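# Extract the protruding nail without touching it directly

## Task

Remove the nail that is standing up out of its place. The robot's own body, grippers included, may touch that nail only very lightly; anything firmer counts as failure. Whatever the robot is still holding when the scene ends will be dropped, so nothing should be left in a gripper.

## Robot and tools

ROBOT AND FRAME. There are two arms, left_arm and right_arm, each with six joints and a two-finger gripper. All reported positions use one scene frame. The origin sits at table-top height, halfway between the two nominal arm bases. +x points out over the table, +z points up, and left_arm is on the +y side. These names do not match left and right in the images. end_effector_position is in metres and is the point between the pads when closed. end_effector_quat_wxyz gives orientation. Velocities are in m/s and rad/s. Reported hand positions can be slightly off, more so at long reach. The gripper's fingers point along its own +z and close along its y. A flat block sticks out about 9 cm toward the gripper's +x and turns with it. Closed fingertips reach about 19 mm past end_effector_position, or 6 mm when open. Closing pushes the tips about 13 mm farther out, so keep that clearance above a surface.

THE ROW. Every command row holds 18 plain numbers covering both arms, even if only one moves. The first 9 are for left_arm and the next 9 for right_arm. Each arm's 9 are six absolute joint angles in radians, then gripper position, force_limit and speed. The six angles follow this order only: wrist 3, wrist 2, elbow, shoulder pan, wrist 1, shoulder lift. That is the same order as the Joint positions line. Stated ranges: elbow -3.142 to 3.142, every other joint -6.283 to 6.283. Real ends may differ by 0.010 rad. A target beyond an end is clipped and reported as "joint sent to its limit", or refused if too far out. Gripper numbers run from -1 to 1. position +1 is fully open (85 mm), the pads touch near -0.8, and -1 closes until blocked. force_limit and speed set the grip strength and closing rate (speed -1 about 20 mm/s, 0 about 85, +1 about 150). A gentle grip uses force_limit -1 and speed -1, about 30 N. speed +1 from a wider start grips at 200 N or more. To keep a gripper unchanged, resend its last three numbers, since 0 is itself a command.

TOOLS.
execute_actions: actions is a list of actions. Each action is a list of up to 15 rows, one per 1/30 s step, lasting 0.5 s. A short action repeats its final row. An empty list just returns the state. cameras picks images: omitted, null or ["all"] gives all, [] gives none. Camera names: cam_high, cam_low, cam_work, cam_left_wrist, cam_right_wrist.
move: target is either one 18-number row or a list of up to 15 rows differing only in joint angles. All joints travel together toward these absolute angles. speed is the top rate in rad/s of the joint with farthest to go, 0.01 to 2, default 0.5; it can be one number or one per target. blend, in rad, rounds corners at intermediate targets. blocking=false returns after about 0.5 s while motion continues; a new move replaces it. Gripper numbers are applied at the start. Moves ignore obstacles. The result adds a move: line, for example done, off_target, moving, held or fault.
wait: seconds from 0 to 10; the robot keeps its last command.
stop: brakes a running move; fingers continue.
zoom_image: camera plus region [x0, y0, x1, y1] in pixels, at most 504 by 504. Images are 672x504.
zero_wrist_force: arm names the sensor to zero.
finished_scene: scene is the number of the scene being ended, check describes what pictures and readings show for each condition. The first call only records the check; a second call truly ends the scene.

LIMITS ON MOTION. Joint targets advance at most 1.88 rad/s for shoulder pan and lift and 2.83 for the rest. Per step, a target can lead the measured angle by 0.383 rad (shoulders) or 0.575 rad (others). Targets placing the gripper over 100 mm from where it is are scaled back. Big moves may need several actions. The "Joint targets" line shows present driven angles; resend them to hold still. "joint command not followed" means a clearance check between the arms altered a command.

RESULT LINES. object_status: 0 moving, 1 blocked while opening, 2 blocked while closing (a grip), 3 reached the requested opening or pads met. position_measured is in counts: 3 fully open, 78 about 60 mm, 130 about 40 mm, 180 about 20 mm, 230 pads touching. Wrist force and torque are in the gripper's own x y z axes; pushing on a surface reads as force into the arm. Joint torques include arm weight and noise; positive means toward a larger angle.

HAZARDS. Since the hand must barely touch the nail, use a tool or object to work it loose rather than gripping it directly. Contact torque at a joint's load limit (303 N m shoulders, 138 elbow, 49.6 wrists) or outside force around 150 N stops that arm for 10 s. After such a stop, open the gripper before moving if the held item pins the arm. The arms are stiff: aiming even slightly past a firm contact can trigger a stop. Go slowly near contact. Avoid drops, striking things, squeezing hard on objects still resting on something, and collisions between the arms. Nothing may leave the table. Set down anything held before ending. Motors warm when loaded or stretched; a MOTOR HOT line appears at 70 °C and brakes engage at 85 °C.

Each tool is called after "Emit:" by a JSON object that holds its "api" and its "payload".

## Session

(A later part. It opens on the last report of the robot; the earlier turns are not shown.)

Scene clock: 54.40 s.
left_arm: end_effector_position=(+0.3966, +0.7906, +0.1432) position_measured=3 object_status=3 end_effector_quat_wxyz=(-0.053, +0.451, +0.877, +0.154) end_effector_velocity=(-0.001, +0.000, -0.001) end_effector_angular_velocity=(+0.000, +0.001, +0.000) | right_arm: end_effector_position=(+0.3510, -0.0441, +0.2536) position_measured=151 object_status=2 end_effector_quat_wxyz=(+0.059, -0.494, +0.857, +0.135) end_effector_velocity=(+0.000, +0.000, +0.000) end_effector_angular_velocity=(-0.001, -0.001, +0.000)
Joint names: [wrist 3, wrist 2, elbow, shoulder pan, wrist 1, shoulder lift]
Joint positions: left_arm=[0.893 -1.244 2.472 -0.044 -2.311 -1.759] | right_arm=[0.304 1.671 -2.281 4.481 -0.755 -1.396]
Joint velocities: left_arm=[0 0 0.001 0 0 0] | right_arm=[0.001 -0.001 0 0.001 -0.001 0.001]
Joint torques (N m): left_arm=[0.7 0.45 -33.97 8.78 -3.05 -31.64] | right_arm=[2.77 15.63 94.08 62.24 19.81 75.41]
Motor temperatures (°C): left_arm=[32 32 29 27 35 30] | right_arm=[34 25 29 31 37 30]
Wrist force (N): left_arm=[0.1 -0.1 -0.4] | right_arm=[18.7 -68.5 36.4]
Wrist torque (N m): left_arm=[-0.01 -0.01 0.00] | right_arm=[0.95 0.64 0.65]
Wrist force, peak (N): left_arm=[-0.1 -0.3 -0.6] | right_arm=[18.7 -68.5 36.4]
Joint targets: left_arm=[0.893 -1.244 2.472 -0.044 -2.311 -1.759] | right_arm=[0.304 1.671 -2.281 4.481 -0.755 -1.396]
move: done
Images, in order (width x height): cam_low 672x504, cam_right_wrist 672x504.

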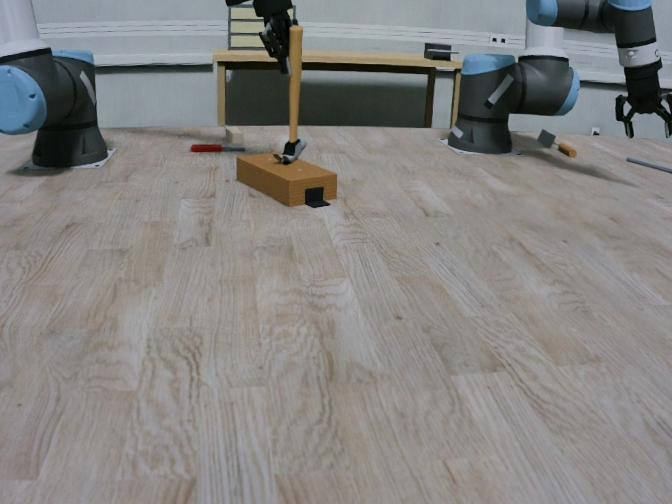

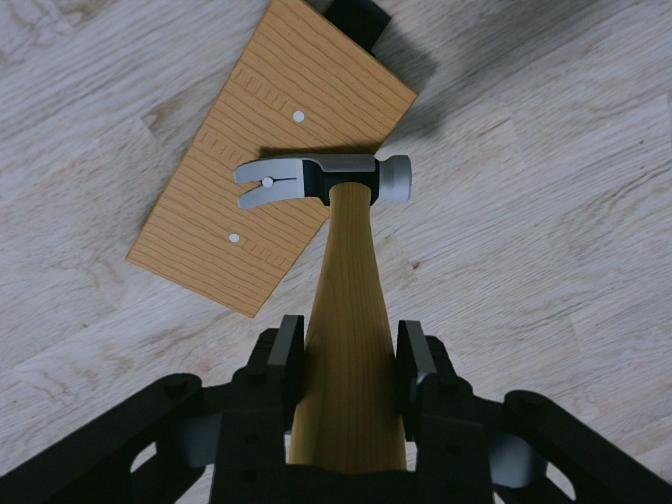

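Emit:
{"api": "move", "payload": {"target": [[0.893,-1.244,2.472,-0.044,-2.311,-1.759,1,1,1,0.3562,1.5700,-2.2763,4.5574,-0.7983,-1.3823,-1,1,-0.3]], "speed": 0.07, "cameras": ["cam_right_wrist","cam_low"]}}

Emit:
{"api": "move", "payload": {"target": [[0.893,-1.244,2.472,-0.044,-2.311,-1.759,1,1,1,0.4137,1.4726,-2.2692,4.6363,-0.8468,-1.3767,-1,1,-0.3]], "speed": 0.07, "cameras": ["cam_right_wrist","cam_low"]}}

Emit:
{"api": "zoom_image", "payload": {"camera": "cam_low", "region": [240, 100, 340, 200]}}

Scene clock: 56.70 s.
left_arm: end_effector_position=(+0.3966, +0.7906, +0.1432) position_measured=3 object_status=3 end_effector_quat_wxyz=(-0.053, +0.451, +0.877, +0.154) end_effector_velocity=(+0.000, +0.000, +0.000) end_effector_angular_velocity=(+0.000, -0.001, +0.000) | right_arm: end_effector_position=(+0.3366, -0.0373, +0.2556) position_measured=151 object_status=2 end_effector_quat_wxyz=(+0.081, -0.500, +0.856, +0.098) end_effector_velocity=(-0.001, +0.001, +0.001) end_effector_angular_velocity=(+0.003, -0.001, +0.002)
Joint names: [wrist 3, wrist 2, elbow, shoulder pan, wrist 1, shoulder lift]
Joint positions: left_arm=[0.893 -1.244 2.472 -0.044 -2.311 -1.759] | right_arm=[0.356 1.57 -2.276 4.557 -0.798 -1.382]
Joint velocities: left_arm=[0 0 0 0 0 -0.001] | right_arm=[0.001 0 0 0.002 0.001 0.002]
Joint torques (N m): left_arm=[0.45 0.25 -34.73 11.44 -2.86 -32.02] | right_arm=[2.64 10 78.87 49.89 13.61 63.86]
Motor temperatures (°C): left_arm=[32 32 29 27 35 30] | right_arm=[34 25 29 31 37 30]
Wrist force (N): left_arm=[0.0 0.0 -0.2] | right_arm=[7.7 -47.6 28.0]
Wrist torque (N m): left_arm=[0.00 0.01 0.00] | right_arm=[0.81 0.56 0.64]
Wrist force, peak (N): left_arm=[0.1 -0.1 -0.6] | right_arm=[19.0 -69.3 36.1]
Joint targets: left_arm=[0.893 -1.244 2.472 -0.044 -2.311 -1.759] | right_arm=[0.356 1.570 -2.276 4.557 -0.798 -1.382]
move: done
Images, in order (width x height): cam_low 672x504, cam_right_wrist 672x504.

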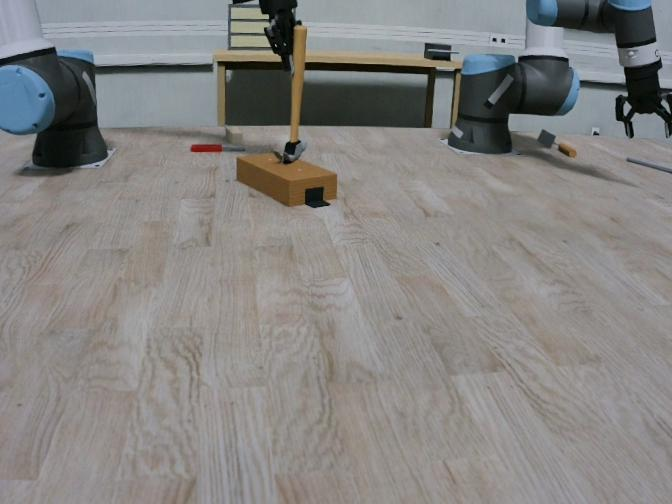

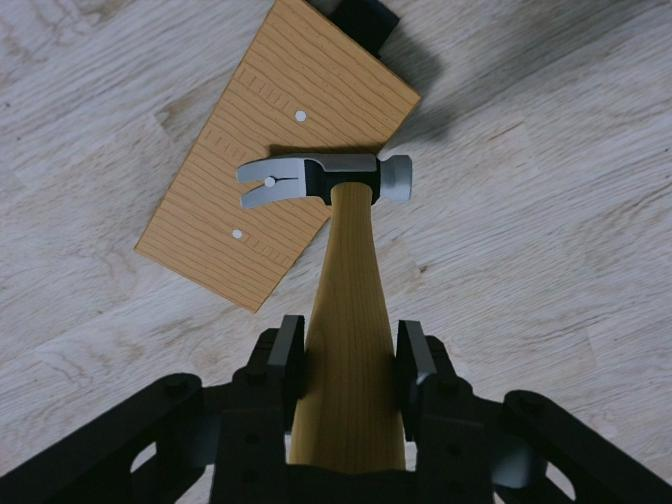

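Scene clock: 58.47 s.
left_arm: end_effector_position=(+0.3966, +0.7906, +0.1432) position_measured=3 object_status=3 end_effector_quat_wxyz=(-0.053, +0.451, +0.877, +0.154) end_effector_velocity=(+0.000, +0.000, +0.000) end_effector_angular_velocity=(-0.001, +0.000, +0.000) | right_arm: end_effector_position=(+0.3204, -0.0295, +0.2561) position_measured=151 object_status=2 end_effector_quat_wxyz=(+0.103, -0.505, +0.854, +0.061) end_effector_velocity=(-0.001, +0.000, +0.000) end_effector_angular_velocity=(+0.000, -0.001, +0.001)
Joint names: [wrist 3, wrist 2, elbow, shoulder pan, wrist 1, shoulder lift]
Joint positions: left_arm=[0.893 -1.244 2.472 -0.044 -2.311 -1.759] | right_arm=[0.414 1.473 -2.269 4.636 -0.847 -1.377]
Joint velocities: left_arm=[0 -0.001 0 0 0 0] | right_arm=[0 -0.001 0 0.002 -0.001 0.001]
Joint torques (N m): left_arm=[0.5 0.9 -33.7 6.71 -3.28 -32.33] | right_arm=[3 -1.17 67.31 28.09 8.11 58.62]
Motor temperatures (°C): left_arm=[32 32 29 27 35 30] | right_arm=[34 25 29 31 37 30]
Wrist force (N): left_arm=[0.2 -0.4 -0.3] | right_arm=[5.0 -9.8 24.5]
Wrist torque (N m): left_arm=[-0.07 -0.02 0.00] | right_arm=[0.19 0.46 0.25]
Wrist force, peak (N): left_arm=[0.1 -0.1 -0.6] | right_arm=[7.1 -50.2 25.7]
Joint targets: left_arm=[0.893 -1.244 2.472 -0.044 -2.311 -1.759] | right_arm=[0.414 1.473 -2.269 4.636 -0.847 -1.377]
move: done
Images, in order (width x height): cam_low 672x504, cam_right_wrist 672x504.

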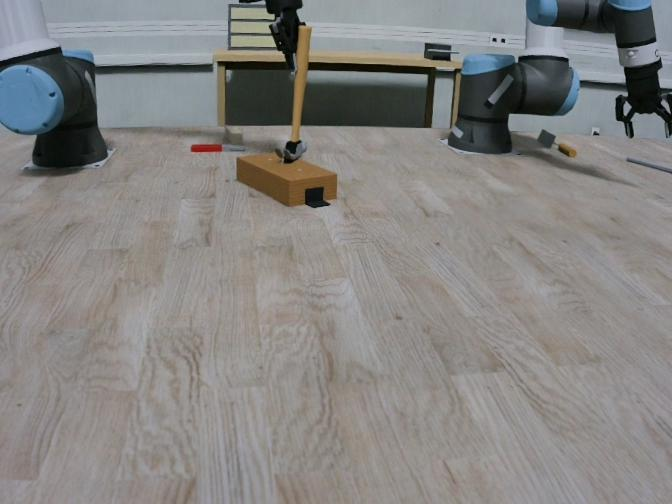

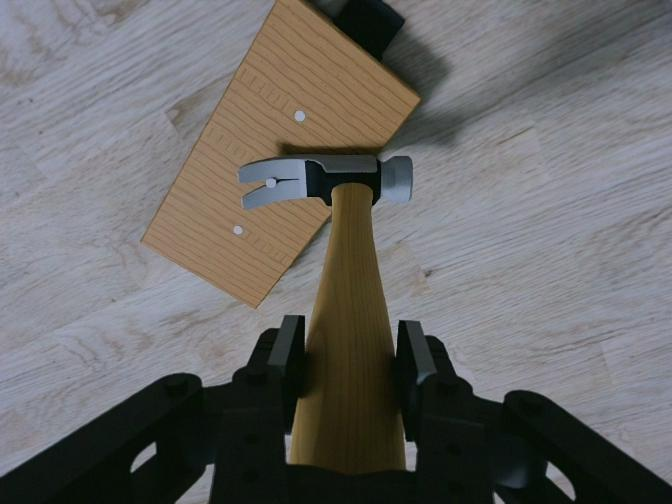

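Scaled by 5.040 from the camera's 672x504 image, which has a finer 960x720 frame.

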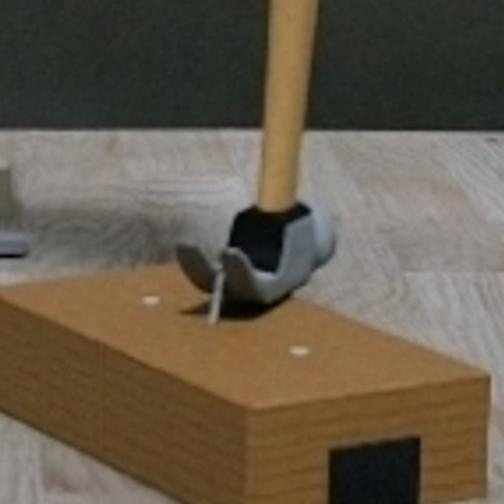

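Emit:
{"api": "move", "payload": {"target": [0.893,-1.244,2.472,-0.044,-2.311,-1.759,1,1,1,0.4137,1.4726,-2.2445,4.6363,-0.8908,-1.3574,-1,1,-0.3], "speed": 0.04, "cameras": ["cam_right_wrist","cam_low"]}}

Emit:
{"api": "zoom_image", "payload": {"camera": "cam_low", "region": [240, 100, 340, 200]}}

Scene clock: 60.33 s.
left_arm: end_effector_position=(+0.3966, +0.7906, +0.1432) position_measured=3 object_status=3 end_effector_quat_wxyz=(-0.053, +0.451, +0.877, +0.154) end_effector_velocity=(+0.000, -0.001, +0.000) end_effector_angular_velocity=(-0.001, +0.000, -0.001) | right_arm: end_effector_position=(+0.3204, -0.0294, +0.2759) position_measured=232 object_status=3 end_effector_quat_wxyz=(+0.103, -0.505, +0.854, +0.061) end_effector_velocity=(-0.001, +0.000, +0.002) end_effector_angular_velocity=(+0.002, +0.000, +0.002)
Joint names: [wrist 3, wrist 2, elbow, shoulder pan, wrist 1, shoulder lift]
Joint positions: left_arm=[0.893 -1.244 2.472 -0.044 -2.311 -1.759] | right_arm=[0.414 1.473 -2.245 4.636 -0.891 -1.357]
Joint velocities: left_arm=[0 -0.001 0 -0.001 0 0] | right_arm=[0 0 0.001 0.002 -0.002 0.003]
Joint torques (N m): left_arm=[0.38 0.61 -35.56 8.68 -3.15 -30.74] | right_arm=[1.76 0.92 48.25 -4.8 1.48 43.47]
Motor temperatures (°C): left_arm=[32 32 29 27 35 30] | right_arm=[34 25 29 31 37 30]
Wrist force (N): left_arm=[0.1 0.0 -0.2] | right_arm=[-1.9 0.9 -1.1]
Wrist torque (N m): left_arm=[0.00 -0.01 -0.01] | right_arm=[0.02 0.09 0.14]
Wrist force, peak (N): left_arm=[0.2 0.2 -0.5] | right_arm=[5.3 -10.0 25.0]
Joint targets: left_arm=[0.893 -1.244 2.472 -0.044 -2.311 -1.759] | right_arm=[0.414 1.473 -2.244 4.636 -0.891 -1.357]
move: done
Images, in order (width x height): cam_low 672x504, cam_right_wrist 672x504.

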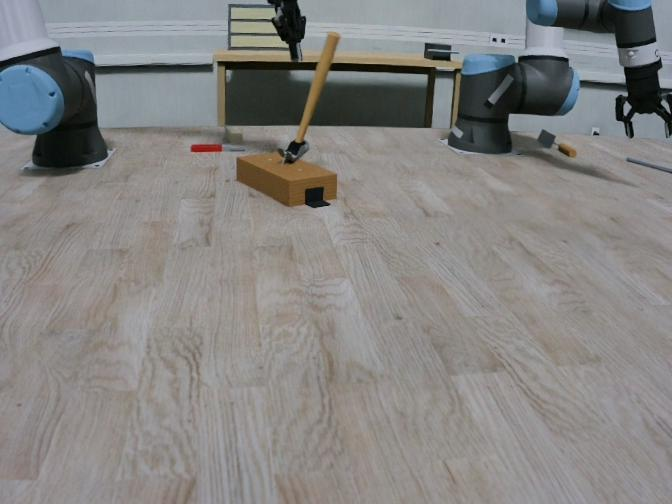

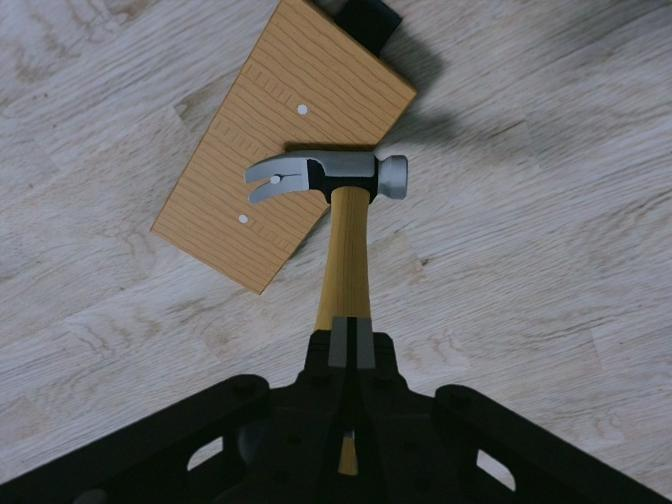

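Scaled by 5.040 from the camera's 672x504 image, which has a finer 960x720 frame.

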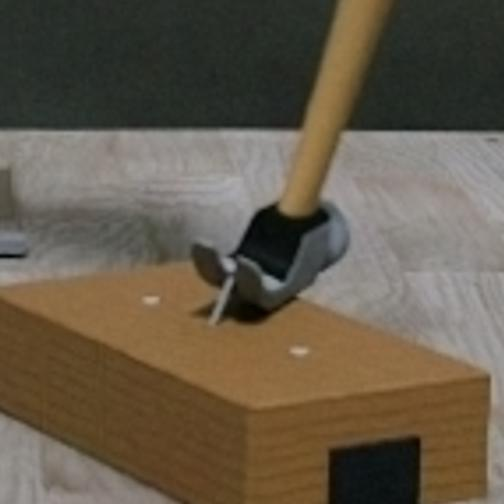

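Emit:
{"api": "move", "payload": {"target": [0.893,-1.244,2.472,-0.044,-2.311,-1.759,1,1,1,0.4137,1.4726,-2.1647,4.6363,-1.0177,-1.3104,-1,1,-0.3], "speed": 0.2}}

Emit:
{"api": "zoom_image", "payload": {"camera": "cam_low", "region": [220, 10, 380, 200]}}

Scene clock: 61.97 s.
left_arm: end_effector_position=(+0.3966, +0.7906, +0.1432) position_measured=3 object_status=3 end_effector_quat_wxyz=(-0.053, +0.451, +0.877, +0.154) end_effector_velocity=(+0.000, +0.000, +0.000) end_effector_angular_velocity=(+0.000, +0.001, +0.000) | right_arm: end_effector_position=(+0.3204, -0.0294, +0.3359) position_measured=232 object_status=3 end_effector_quat_wxyz=(+0.103, -0.505, +0.855, +0.061) end_effector_velocity=(+0.000, +0.000, +0.002) end_effector_angular_velocity=(+0.002, +0.000, -0.001)
Joint names: [wrist 3, wrist 2, elbow, shoulder pan, wrist 1, shoulder lift]
Joint positions: left_arm=[0.893 -1.244 2.472 -0.044 -2.311 -1.759] | right_arm=[0.414 1.473 -2.165 4.636 -1.018 -1.31]
Joint velocities: left_arm=[0 0 0 0 0 0.001] | right_arm=[0 0 0.001 -0.001 -0.001 0.002]
Joint torques (N m): left_arm=[0.69 0.43 -35.27 13.7 -3.35 -33.6] | right_arm=[0.42 3.06 51.25 -13.79 1.27 41.16]
Motor temperatures (°C): left_arm=[32 32 29 27 35 30] | right_arm=[34 25 29 31 37 30]
Wrist force (N): left_arm=[-0.1 -0.2 -0.1] | right_arm=[-2.4 0.9 -0.8]
Wrist torque (N m): left_arm=[-0.03 0.01 0.00] | right_arm=[0.08 0.13 0.19]
Wrist force, peak (N): left_arm=[0.1 0.4 -0.3] | right_arm=[-2.6 0.8 -1.6]
Joint targets: left_arm=[0.893 -1.244 2.472 -0.044 -2.311 -1.759] | right_arm=[0.414 1.473 -2.165 4.636 -1.018 -1.310]
move: done

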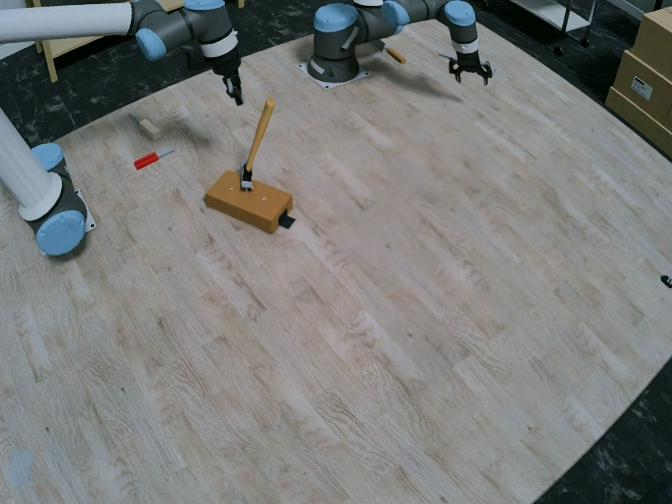

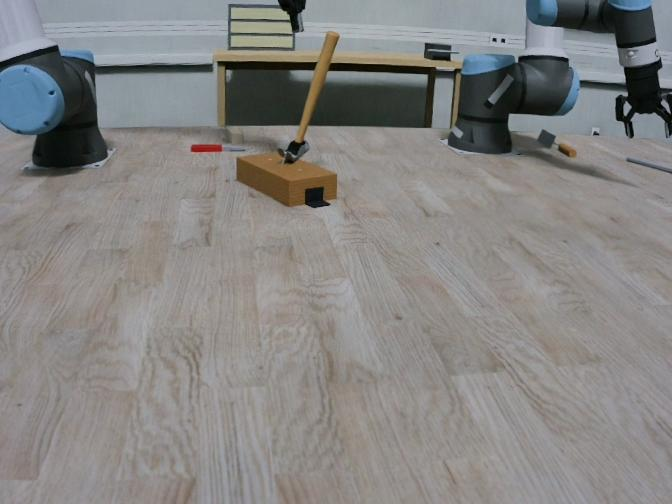

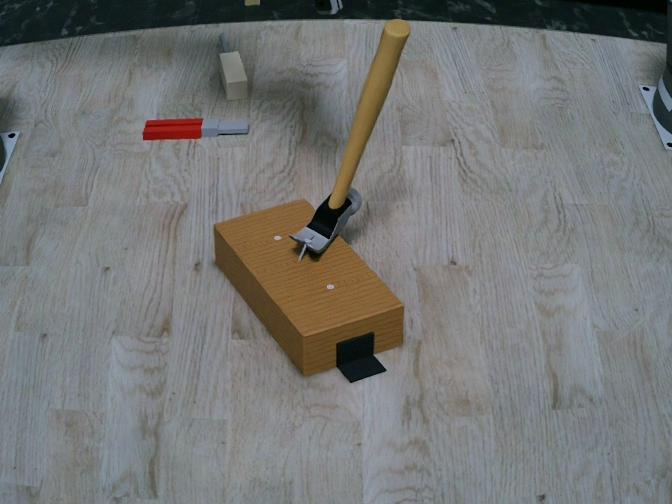

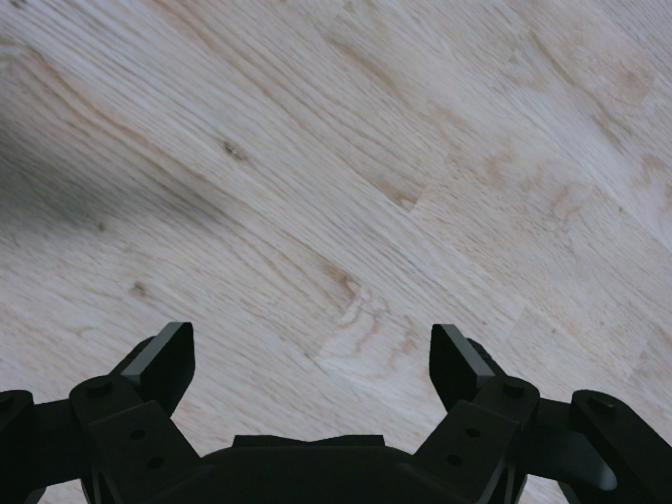

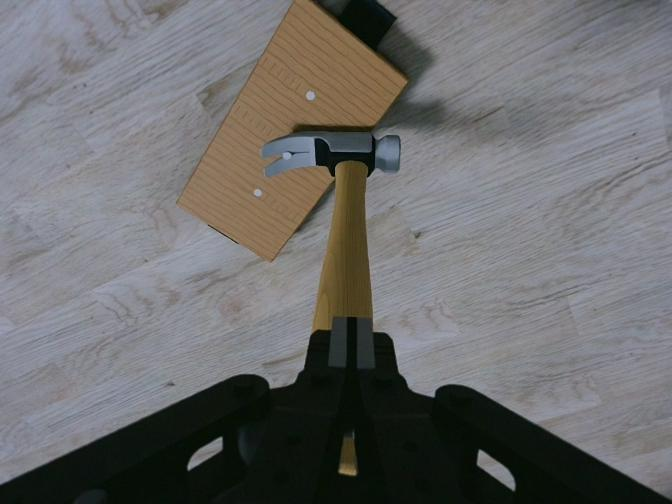

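Scaled by 2.653 from the camera's 672x504 image, which has a finer 960x720 frame.

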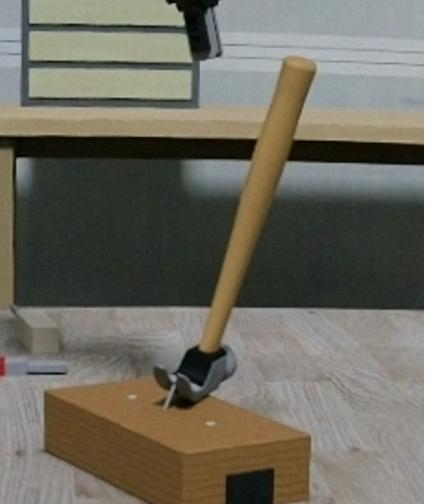

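Emit:
{"api": "move", "payload": {"target": [0.893,-1.244,2.472,-0.044,-2.311,-1.759,1,1,1,0.4137,1.4726,-2.1647,4.6363,-1.0177,-1.3104,1,1,0], "cameras": ["cam_right_wrist"]}}

Emit:
{"api": "move", "payload": {"target": [0.893,-1.244,2.472,-0.044,-2.311,-1.759,1,1,1,0.3730,1.4817,-2.0853,4.5947,-0.9862,-1.4174,1,1,0], "speed": 0.15}}

Emit:
{"api": "zoom_image", "payload": {"camera": "cam_low", "region": [220, 10, 380, 200]}}

Scene clock: 64.80 s.
left_arm: end_effector_position=(+0.3966, +0.7906, +0.1432) position_measured=3 object_status=3 end_effector_quat_wxyz=(-0.053, +0.451, +0.877, +0.154) end_effector_velocity=(+0.000, +0.000, +0.000) end_effector_angular_velocity=(+0.000, +0.001, +0.000) | right_arm: end_effector_position=(+0.3204, -0.0294, +0.3360) position_measured=3 object_status=0 end_effector_quat_wxyz=(+0.103, -0.505, +0.855, +0.061) end_effector_velocity=(-0.001, +0.000, +0.000) end_effector_angular_velocity=(-0.001, +0.000, +0.001)
Joint names: [wrist 3, wrist 2, elbow, shoulder pan, wrist 1, shoulder lift]
Joint positions: left_arm=[0.893 -1.244 2.472 -0.044 -2.311 -1.759] | right_arm=[0.414 1.473 -2.165 4.636 -1.018 -1.31]
Joint velocities: left_arm=[0 0 0 0 0 0.001] | right_arm=[0 0 0 0.001 -0.001 0]
Joint torques (N m): left_arm=[0.02 0.7 -35.71 10.31 -3.65 -31.93] | right_arm=[-1.81 3.83 44.03 -13.75 3.97 39.94]
Motor temperatures (°C): left_arm=[32 32 29 27 35 30] | right_arm=[34 25 29 31 37 30]
Wrist force (N): left_arm=[0.1 -0.2 -0.1] | right_arm=[-2.1 0.6 -1.0]
Wrist torque (N m): left_arm=[-0.03 -0.02 0.00] | right_arm=[0.04 0.05 0.19]
Wrist force, peak (N): left_arm=[0.1 0.0 -0.6] | right_arm=[-2.8 0.6 -0.8]
Joint targets: left_arm=[0.893 -1.244 2.472 -0.044 -2.311 -1.759] | right_arm=[0.414 1.473 -2.165 4.636 -1.018 -1.310]
move: done
Images, in order (width x height): cam_right_wrist 672x504.

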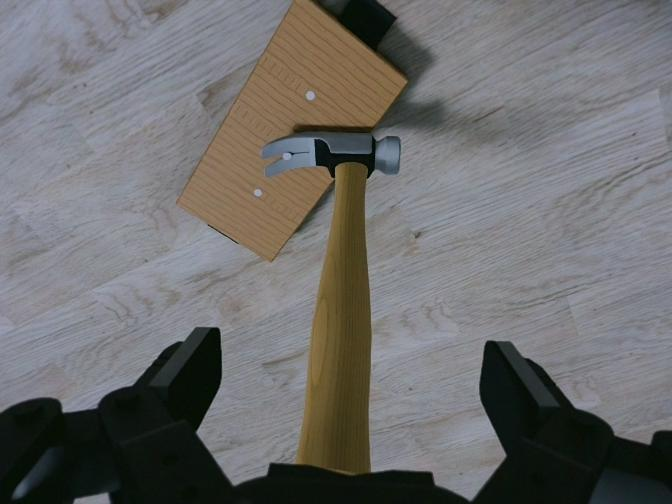

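Scene clock: 65.93 s.
left_arm: end_effector_position=(+0.3966, +0.7906, +0.1432) position_measured=3 object_status=3 end_effector_quat_wxyz=(-0.053, +0.451, +0.877, +0.154) end_effector_velocity=(+0.000, +0.000, +0.001) end_effector_angular_velocity=(-0.001, -0.001, +0.000) | right_arm: end_effector_position=(+0.3473, +0.0196, +0.3351) position_measured=3 object_status=3 end_effector_quat_wxyz=(+0.103, -0.505, +0.855, +0.061) end_effector_velocity=(+0.001, +0.001, -0.001) end_effector_angular_velocity=(+0.000, +0.000, -0.001)
Joint names: [wrist 3, wrist 2, elbow, shoulder pan, wrist 1, shoulder lift]
Joint positions: left_arm=[0.893 -1.244 2.472 -0.044 -2.311 -1.759] | right_arm=[0.373 1.482 -2.085 4.595 -0.986 -1.417]
Joint velocities: left_arm=[0 -0.001 0 0 0 -0.001] | right_arm=[-0.001 0 0.001 -0.001 0.002 -0.003]
Joint torques (N m): left_arm=[0.59 0.48 -35.88 10.58 -3.74 -32] | right_arm=[-3.01 3.88 49.98 -16.68 9.15 24.23]
Motor temperatures (°C): left_arm=[32 32 29 27 35 30] | right_arm=[34 25 29 31 37 30]
Wrist force (N): left_arm=[0.3 0.0 -0.2] | right_arm=[-2.4 0.8 -1.0]
Wrist torque (N m): left_arm=[0.00 -0.05 0.00] | right_arm=[0.13 0.12 0.16]
Wrist force, peak (N): left_arm=[0.5 -0.2 -0.1] | right_arm=[-3.5 0.5 -1.4]
Joint targets: left_arm=[0.893 -1.244 2.472 -0.044 -2.311 -1.759] | right_arm=[0.373 1.482 -2.085 4.595 -0.986 -1.417]
move: done

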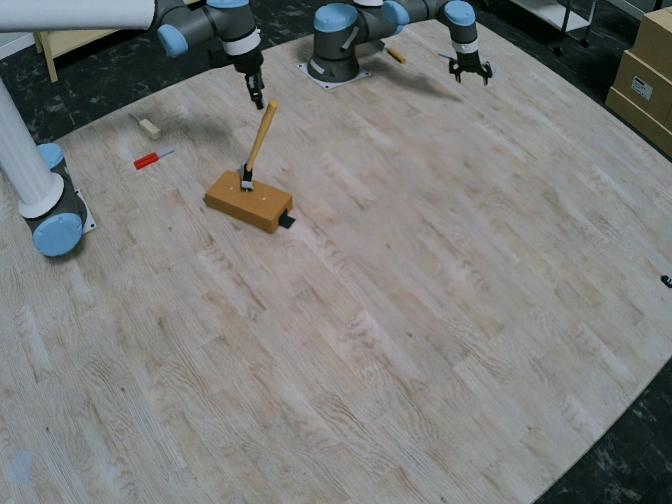

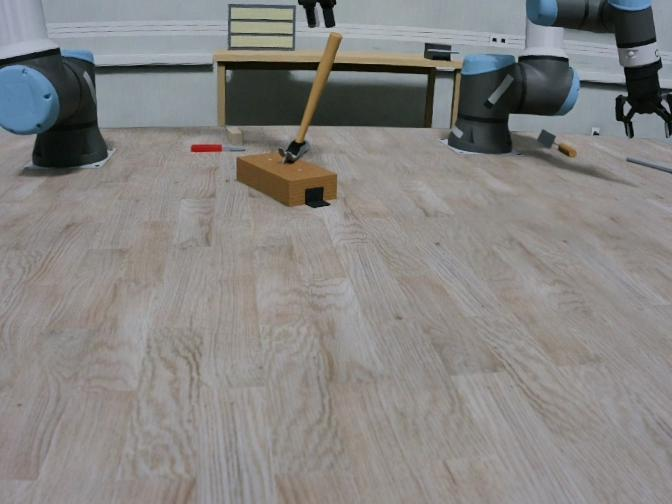

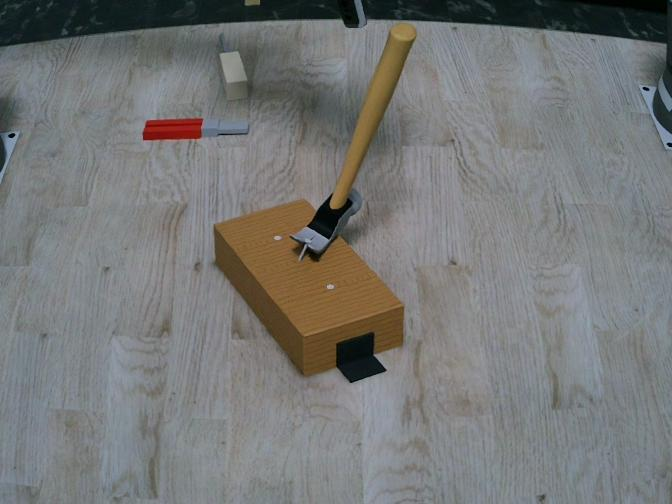

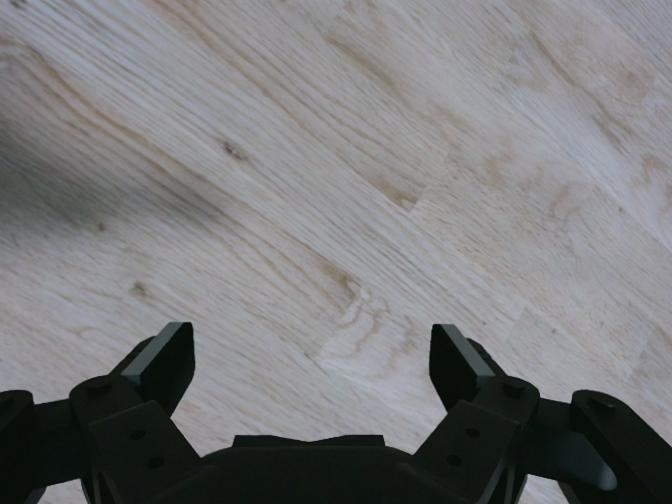

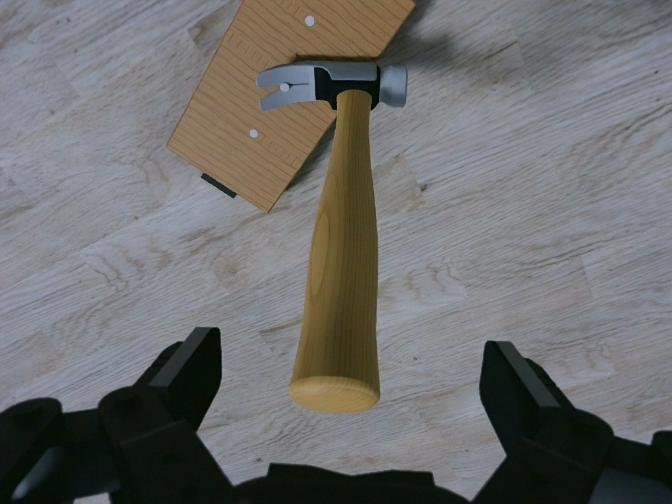

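Scaled by 2.653 from the camera's 672x504 image, which has a finer 960x720 frame.

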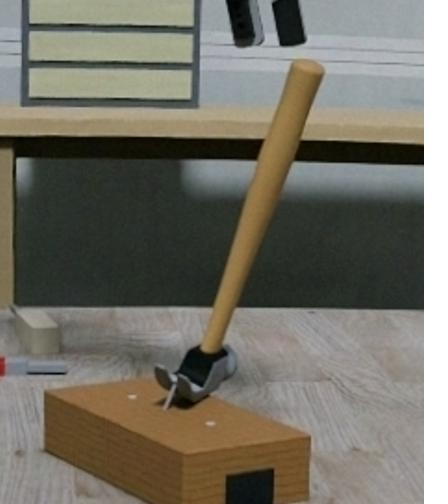

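Emit:
{"api": "move", "payload": {"target": [0.893,-1.244,2.472,-0.044,-2.311,-1.759,1,1,1,0.3852,1.4790,-2.2347,4.6071,-0.7833,-1.4720,1,1,0], "speed": 0.12, "cameras": ["cam_work","cam_low","cam_right_wrist"]}}

Emit:
{"api": "zoom_image", "payload": {"camera": "cam_low", "region": [220, 10, 380, 200]}}

Scene clock: 68.77 s.
left_arm: end_effector_position=(+0.3966, +0.7906, +0.1432) position_measured=3 object_status=3 end_effector_quat_wxyz=(-0.053, +0.451, +0.877, +0.154) end_effector_velocity=(+0.000, +0.000, +0.000) end_effector_angular_velocity=(-0.001, -0.001, +0.000) | right_arm: end_effector_position=(+0.3387, +0.0039, +0.2351) position_measured=3 object_status=3 end_effector_quat_wxyz=(+0.103, -0.505, +0.855, +0.061) end_effector_velocity=(+0.000, +0.000, -0.001) end_effector_angular_velocity=(-0.001, +0.000, -0.002)
Joint names: [wrist 3, wrist 2, elbow, shoulder pan, wrist 1, shoulder lift]
Joint positions: left_arm=[0.893 -1.244 2.472 -0.044 -2.311 -1.759] | right_arm=[0.385 1.479 -2.235 4.607 -0.783 -1.472]
Joint velocities: left_arm=[0 -0.001 0 0 0 -0.001] | right_arm=[0.001 0 -0.001 -0.001 0.001 -0.001]
Joint torques (N m): left_arm=[0.26 0.42 -35.05 7.26 -3.31 -31.72] | right_arm=[3.12 -3.15 33.46 20.28 9.19 25.18]
Motor temperatures (°C): left_arm=[32 32 29 27 35 30] | right_arm=[34 25 29 31 37 30]
Wrist force (N): left_arm=[0.2 -0.1 -0.5] | right_arm=[-2.3 0.7 -1.1]
Wrist torque (N m): left_arm=[-0.02 -0.02 0.00] | right_arm=[0.01 0.08 0.12]
Wrist force, peak (N): left_arm=[-0.1 -0.1 -0.6] | right_arm=[-3.2 0.8 -1.5]
Joint targets: left_arm=[0.893 -1.244 2.472 -0.044 -2.311 -1.759] | right_arm=[0.385 1.479 -2.235 4.607 -0.783 -1.472]
move: done
Images, in order (width x height): cam_low 672x504, cam_work 672x504, cam_right_wrist 672x504.

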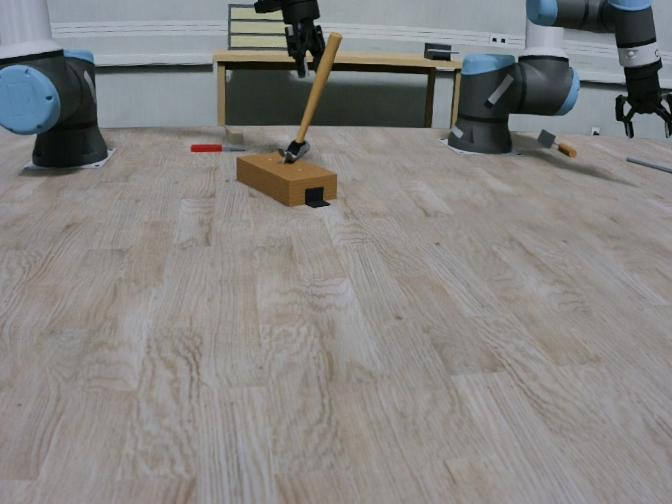

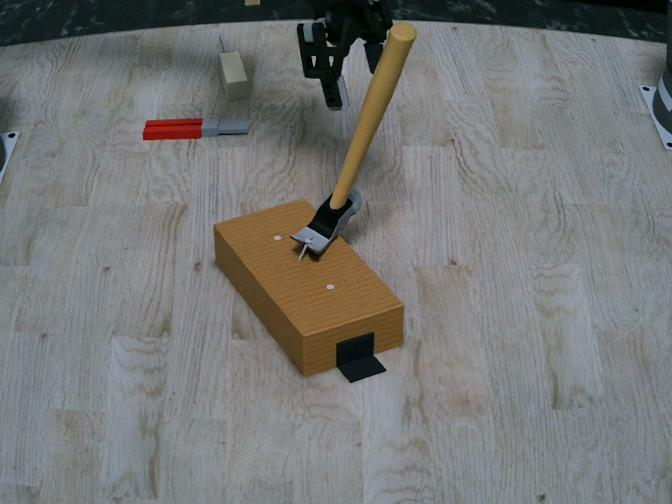

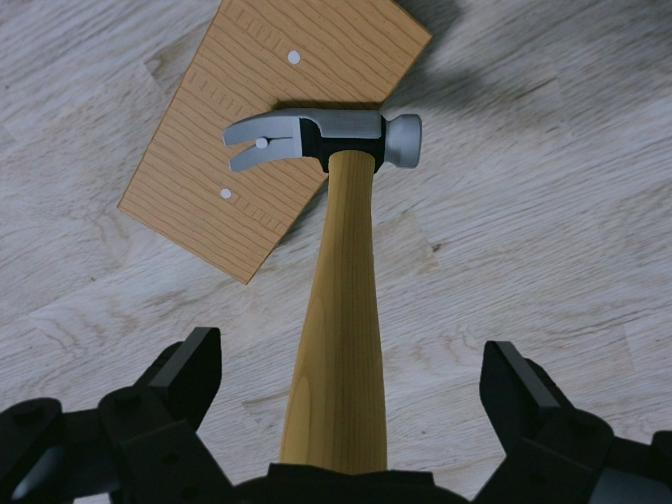

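Scaled by 2.653 from the camera's 672x504 image, which has a finer 960x720 frame.

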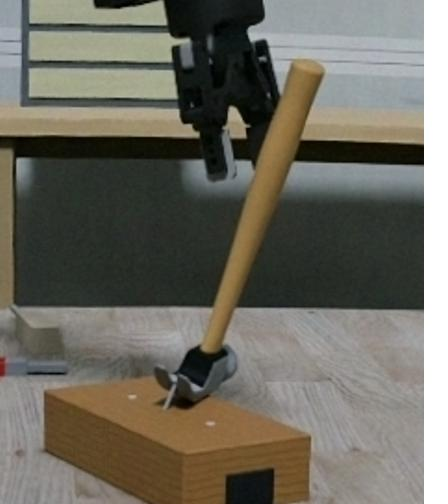

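Emit:
{"api": "move", "payload": {"target": [0.893,-1.244,2.472,-0.044,-2.311,-1.759,1,1,1,0.3616,1.4843,-2.2046,4.5831,-0.7636,-1.5197,1,1,0], "speed": 0.08, "cameras": ["cam_work","cam_low","cam_right_wrist"]}}

Emit:
{"api": "zoom_image", "payload": {"camera": "cam_low", "region": [220, 10, 380, 200]}}

Scene clock: 70.40 s.
left_arm: end_effector_position=(+0.3966, +0.7906, +0.1432) position_measured=3 object_status=3 end_effector_quat_wxyz=(-0.053, +0.451, +0.877, +0.154) end_effector_velocity=(+0.001, +0.000, +0.001) end_effector_angular_velocity=(-0.001, -0.002, +0.000) | right_arm: end_effector_position=(+0.3541, +0.0216, +0.2290) position_measured=3 object_status=3 end_effector_quat_wxyz=(+0.103, -0.505, +0.855, +0.061) end_effector_velocity=(-0.001, +0.001, -0.001) end_effector_angular_velocity=(-0.002, +0.000, +0.003)
Joint names: [wrist 3, wrist 2, elbow, shoulder pan, wrist 1, shoulder lift]
Joint positions: left_arm=[0.893 -1.244 2.472 -0.044 -2.311 -1.759] | right_arm=[0.362 1.484 -2.205 4.583 -0.764 -1.52]
Joint velocities: left_arm=[0 -0.001 -0.001 0 0 -0.001] | right_arm=[-0.001 0 0.001 0.001 0 -0.002]
Joint torques (N m): left_arm=[0.42 0.28 -36.54 8.4 -3.82 -32.45] | right_arm=[-2.81 3.88 45.5 -17.98 9.23 29.4]
Motor temperatures (°C): left_arm=[32 32 29 27 35 30] | right_arm=[34 25 29 31 37 30]
Wrist force (N): left_arm=[0.3 0.0 0.0] | right_arm=[-2.5 0.9 -1.3]
Wrist torque (N m): left_arm=[0.01 -0.06 0.00] | right_arm=[0.07 0.11 0.14]
Wrist force, peak (N): left_arm=[0.1 -0.3 -0.5] | right_arm=[-2.6 1.1 -1.5]
Joint targets: left_arm=[0.893 -1.244 2.472 -0.044 -2.311 -1.759] | right_arm=[0.362 1.484 -2.205 4.583 -0.764 -1.520]
move: done
Images, in order (width x height): cam_low 672x504, cam_work 672x504, cam_right_wrist 672x504.

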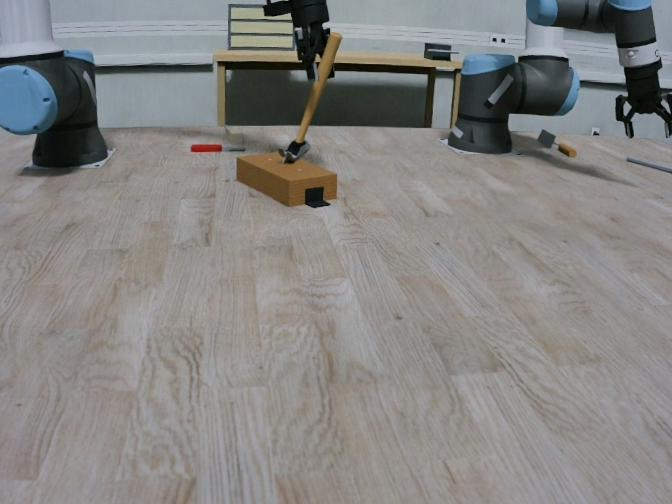

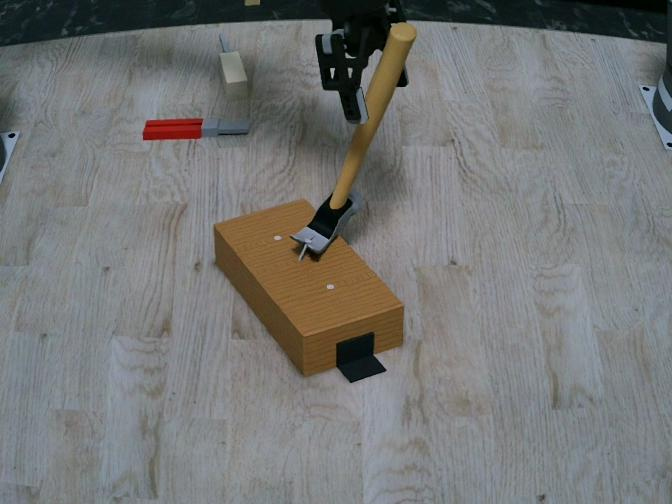

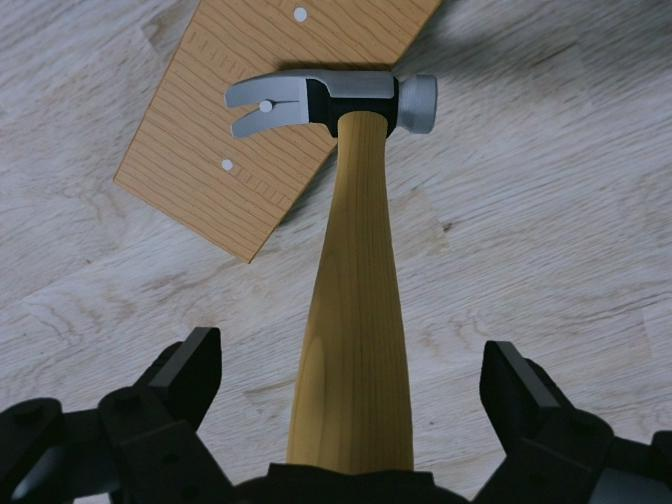

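Scaled by 2.653 from the camera's 672x504 image, which has a finer 960x720 frame.

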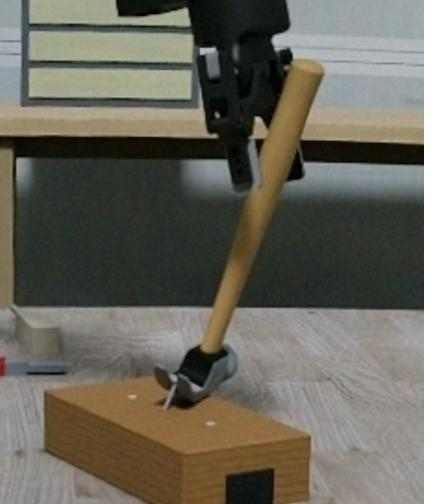

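Emit:
{"api": "move", "payload": {"target": [0.893,-1.244,2.472,-0.044,-2.311,-1.759,1,1,1,0.3672,1.4830,-2.2192,4.5889,-0.7414,-1.5278,1,1,0], "speed": 0.08, "cameras": []}}

Emit:
{"api": "move", "payload": {"target": [0.893,-1.244,2.472,-0.044,-2.311,-1.759,1,1,1,0.3672,1.4830,-2.2192,4.5889,-0.7414,-1.5278,-1,1,-0.3], "cameras": ["cam_work","cam_low","cam_right_wrist"]}}

Emit:
{"api": "zoom_image", "payload": {"camera": "cam_low", "region": [220, 10, 380, 200]}}

Scene clock: 71.53 s.
left_arm: end_effector_position=(+0.3966, +0.7906, +0.1432) position_measured=3 object_status=3 end_effector_quat_wxyz=(-0.053, +0.451, +0.877, +0.154) end_effector_velocity=(+0.000, +0.000, +0.000) end_effector_angular_velocity=(+0.000, +0.000, +0.000) | right_arm: end_effector_position=(+0.3508, +0.0207, +0.2185) position_measured=3 object_status=3 end_effector_quat_wxyz=(+0.103, -0.505, +0.854, +0.061) end_effector_velocity=(-0.001, +0.000, -0.001) end_effector_angular_velocity=(+0.000, +0.000, +0.001)
Joint names: [wrist 3, wrist 2, elbow, shoulder pan, wrist 1, shoulder lift]
Joint positions: left_arm=[0.893 -1.244 2.472 -0.044 -2.311 -1.759] | right_arm=[0.367 1.483 -2.219 4.589 -0.742 -1.528]
Joint velocities: left_arm=[0 0 -0.001 0 0 0.001] | right_arm=[0.001 0 -0.001 0.002 0.002 -0.001]
Joint torques (N m): left_arm=[0.39 0.2 -37.52 10.52 -3.67 -32.51] | right_arm=[2.93 -3.09 32.2 20.8 9.28 29.87]
Motor temperatures (°C): left_arm=[32 32 29 27 35 30] | right_arm=[34 25 29 31 37 30]
Wrist force (N): left_arm=[0.0 -0.2 0.0] | right_arm=[-2.3 1.4 -1.0]
Wrist torque (N m): left_arm=[-0.03 0.01 0.00] | right_arm=[0.14 0.09 0.13]
Wrist force, peak (N): left_arm=[0.1 -0.3 -0.3] | right_arm=[-2.7 1.0 -1.5]
Joint targets: left_arm=[0.893 -1.244 2.472 -0.044 -2.311 -1.759] | right_arm=[0.367 1.483 -2.219 4.589 -0.741 -1.528]
move: done
No camera images: "cameras" was empty.

Scene clock: 72.70 s.
left_arm: end_effector_position=(+0.3966, +0.7906, +0.1432) position_measured=3 object_status=3 end_effector_quat_wxyz=(-0.053, +0.451, +0.877, +0.154) end_effector_velocity=(-0.001, +0.001, -0.001) end_effector_angular_velocity=(+0.001, +0.001, +0.001) | right_arm: end_effector_position=(+0.3508, +0.0207, +0.2184) position_measured=148 object_status=0 end_effector_quat_wxyz=(+0.103, -0.505, +0.854, +0.061) end_effector_velocity=(+0.000, +0.000, +0.000) end_effector_angular_velocity=(+0.000, +0.000, -0.001)
Joint names: [wrist 3, wrist 2, elbow, shoulder pan, wrist 1, shoulder lift]
Joint positions: left_arm=[0.893 -1.244 2.472 -0.044 -2.311 -1.759] | right_arm=[0.367 1.483 -2.219 4.589 -0.741 -1.528]
Joint velocities: left_arm=[0 0 0 0.001 0 0.001] | right_arm=[0 0 0 0 0.001 -0.001]
Joint torques (N m): left_arm=[0.27 0.15 -37.23 7.87 -4 -31.69] | right_arm=[3.05 1.18 34.99 19.14 6.49 30.79]
Motor temperatures (°C): left_arm=[32 32 29 27 35 30] | right_arm=[34 25 29 31 37 30]
Wrist force (N): left_arm=[0.1 0.1 -0.2] | right_arm=[-6.1 -3.8 -8.6]
Wrist torque (N m): left_arm=[0.01 0.00 0.00] | right_arm=[0.05 0.07 0.15]
Wrist force, peak (N): left_arm=[0.3 0.0 -0.4] | right_arm=[-6.8 -3.6 -9.8]
Joint targets: left_arm=[0.893 -1.244 2.472 -0.044 -2.311 -1.759] | right_arm=[0.367 1.483 -2.219 4.589 -0.741 -1.528]
move: done
Images, in order (width x height): cam_low 672x504, cam_work 672x504, cam_right_wrist 672x504.

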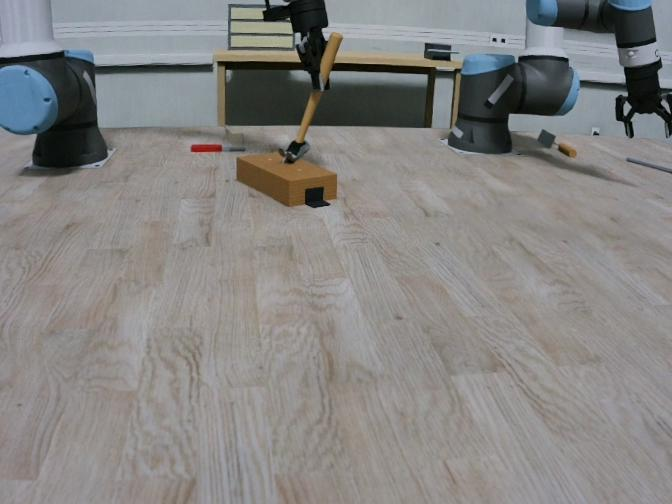

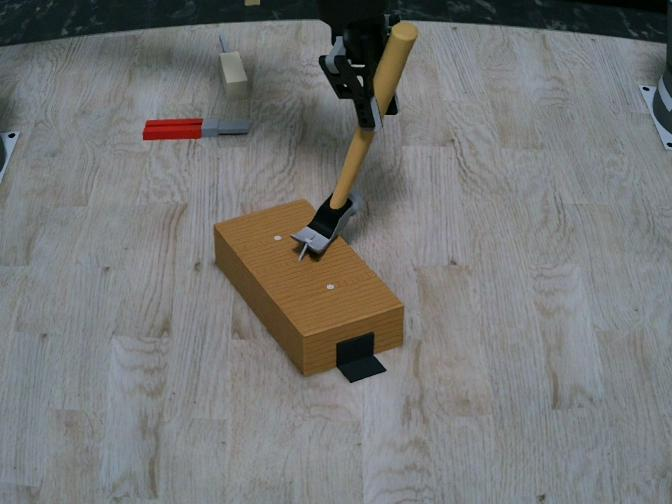

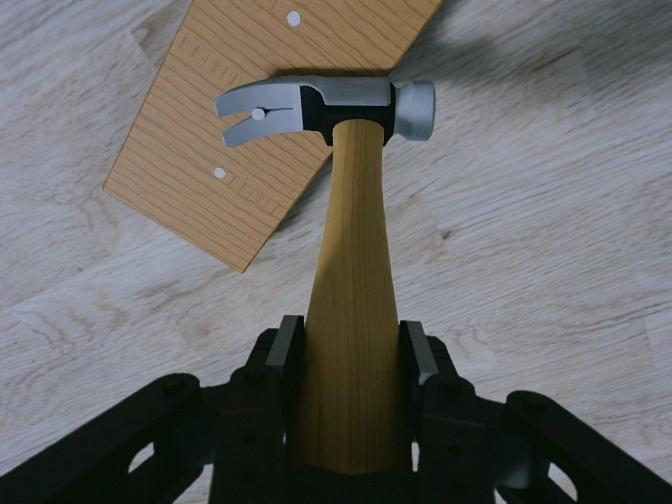

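Scaled by 2.653 from the camera's 672x504 image, which has a finer 960x720 frame.

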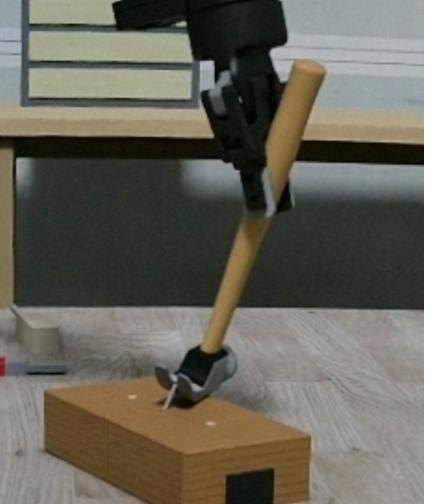

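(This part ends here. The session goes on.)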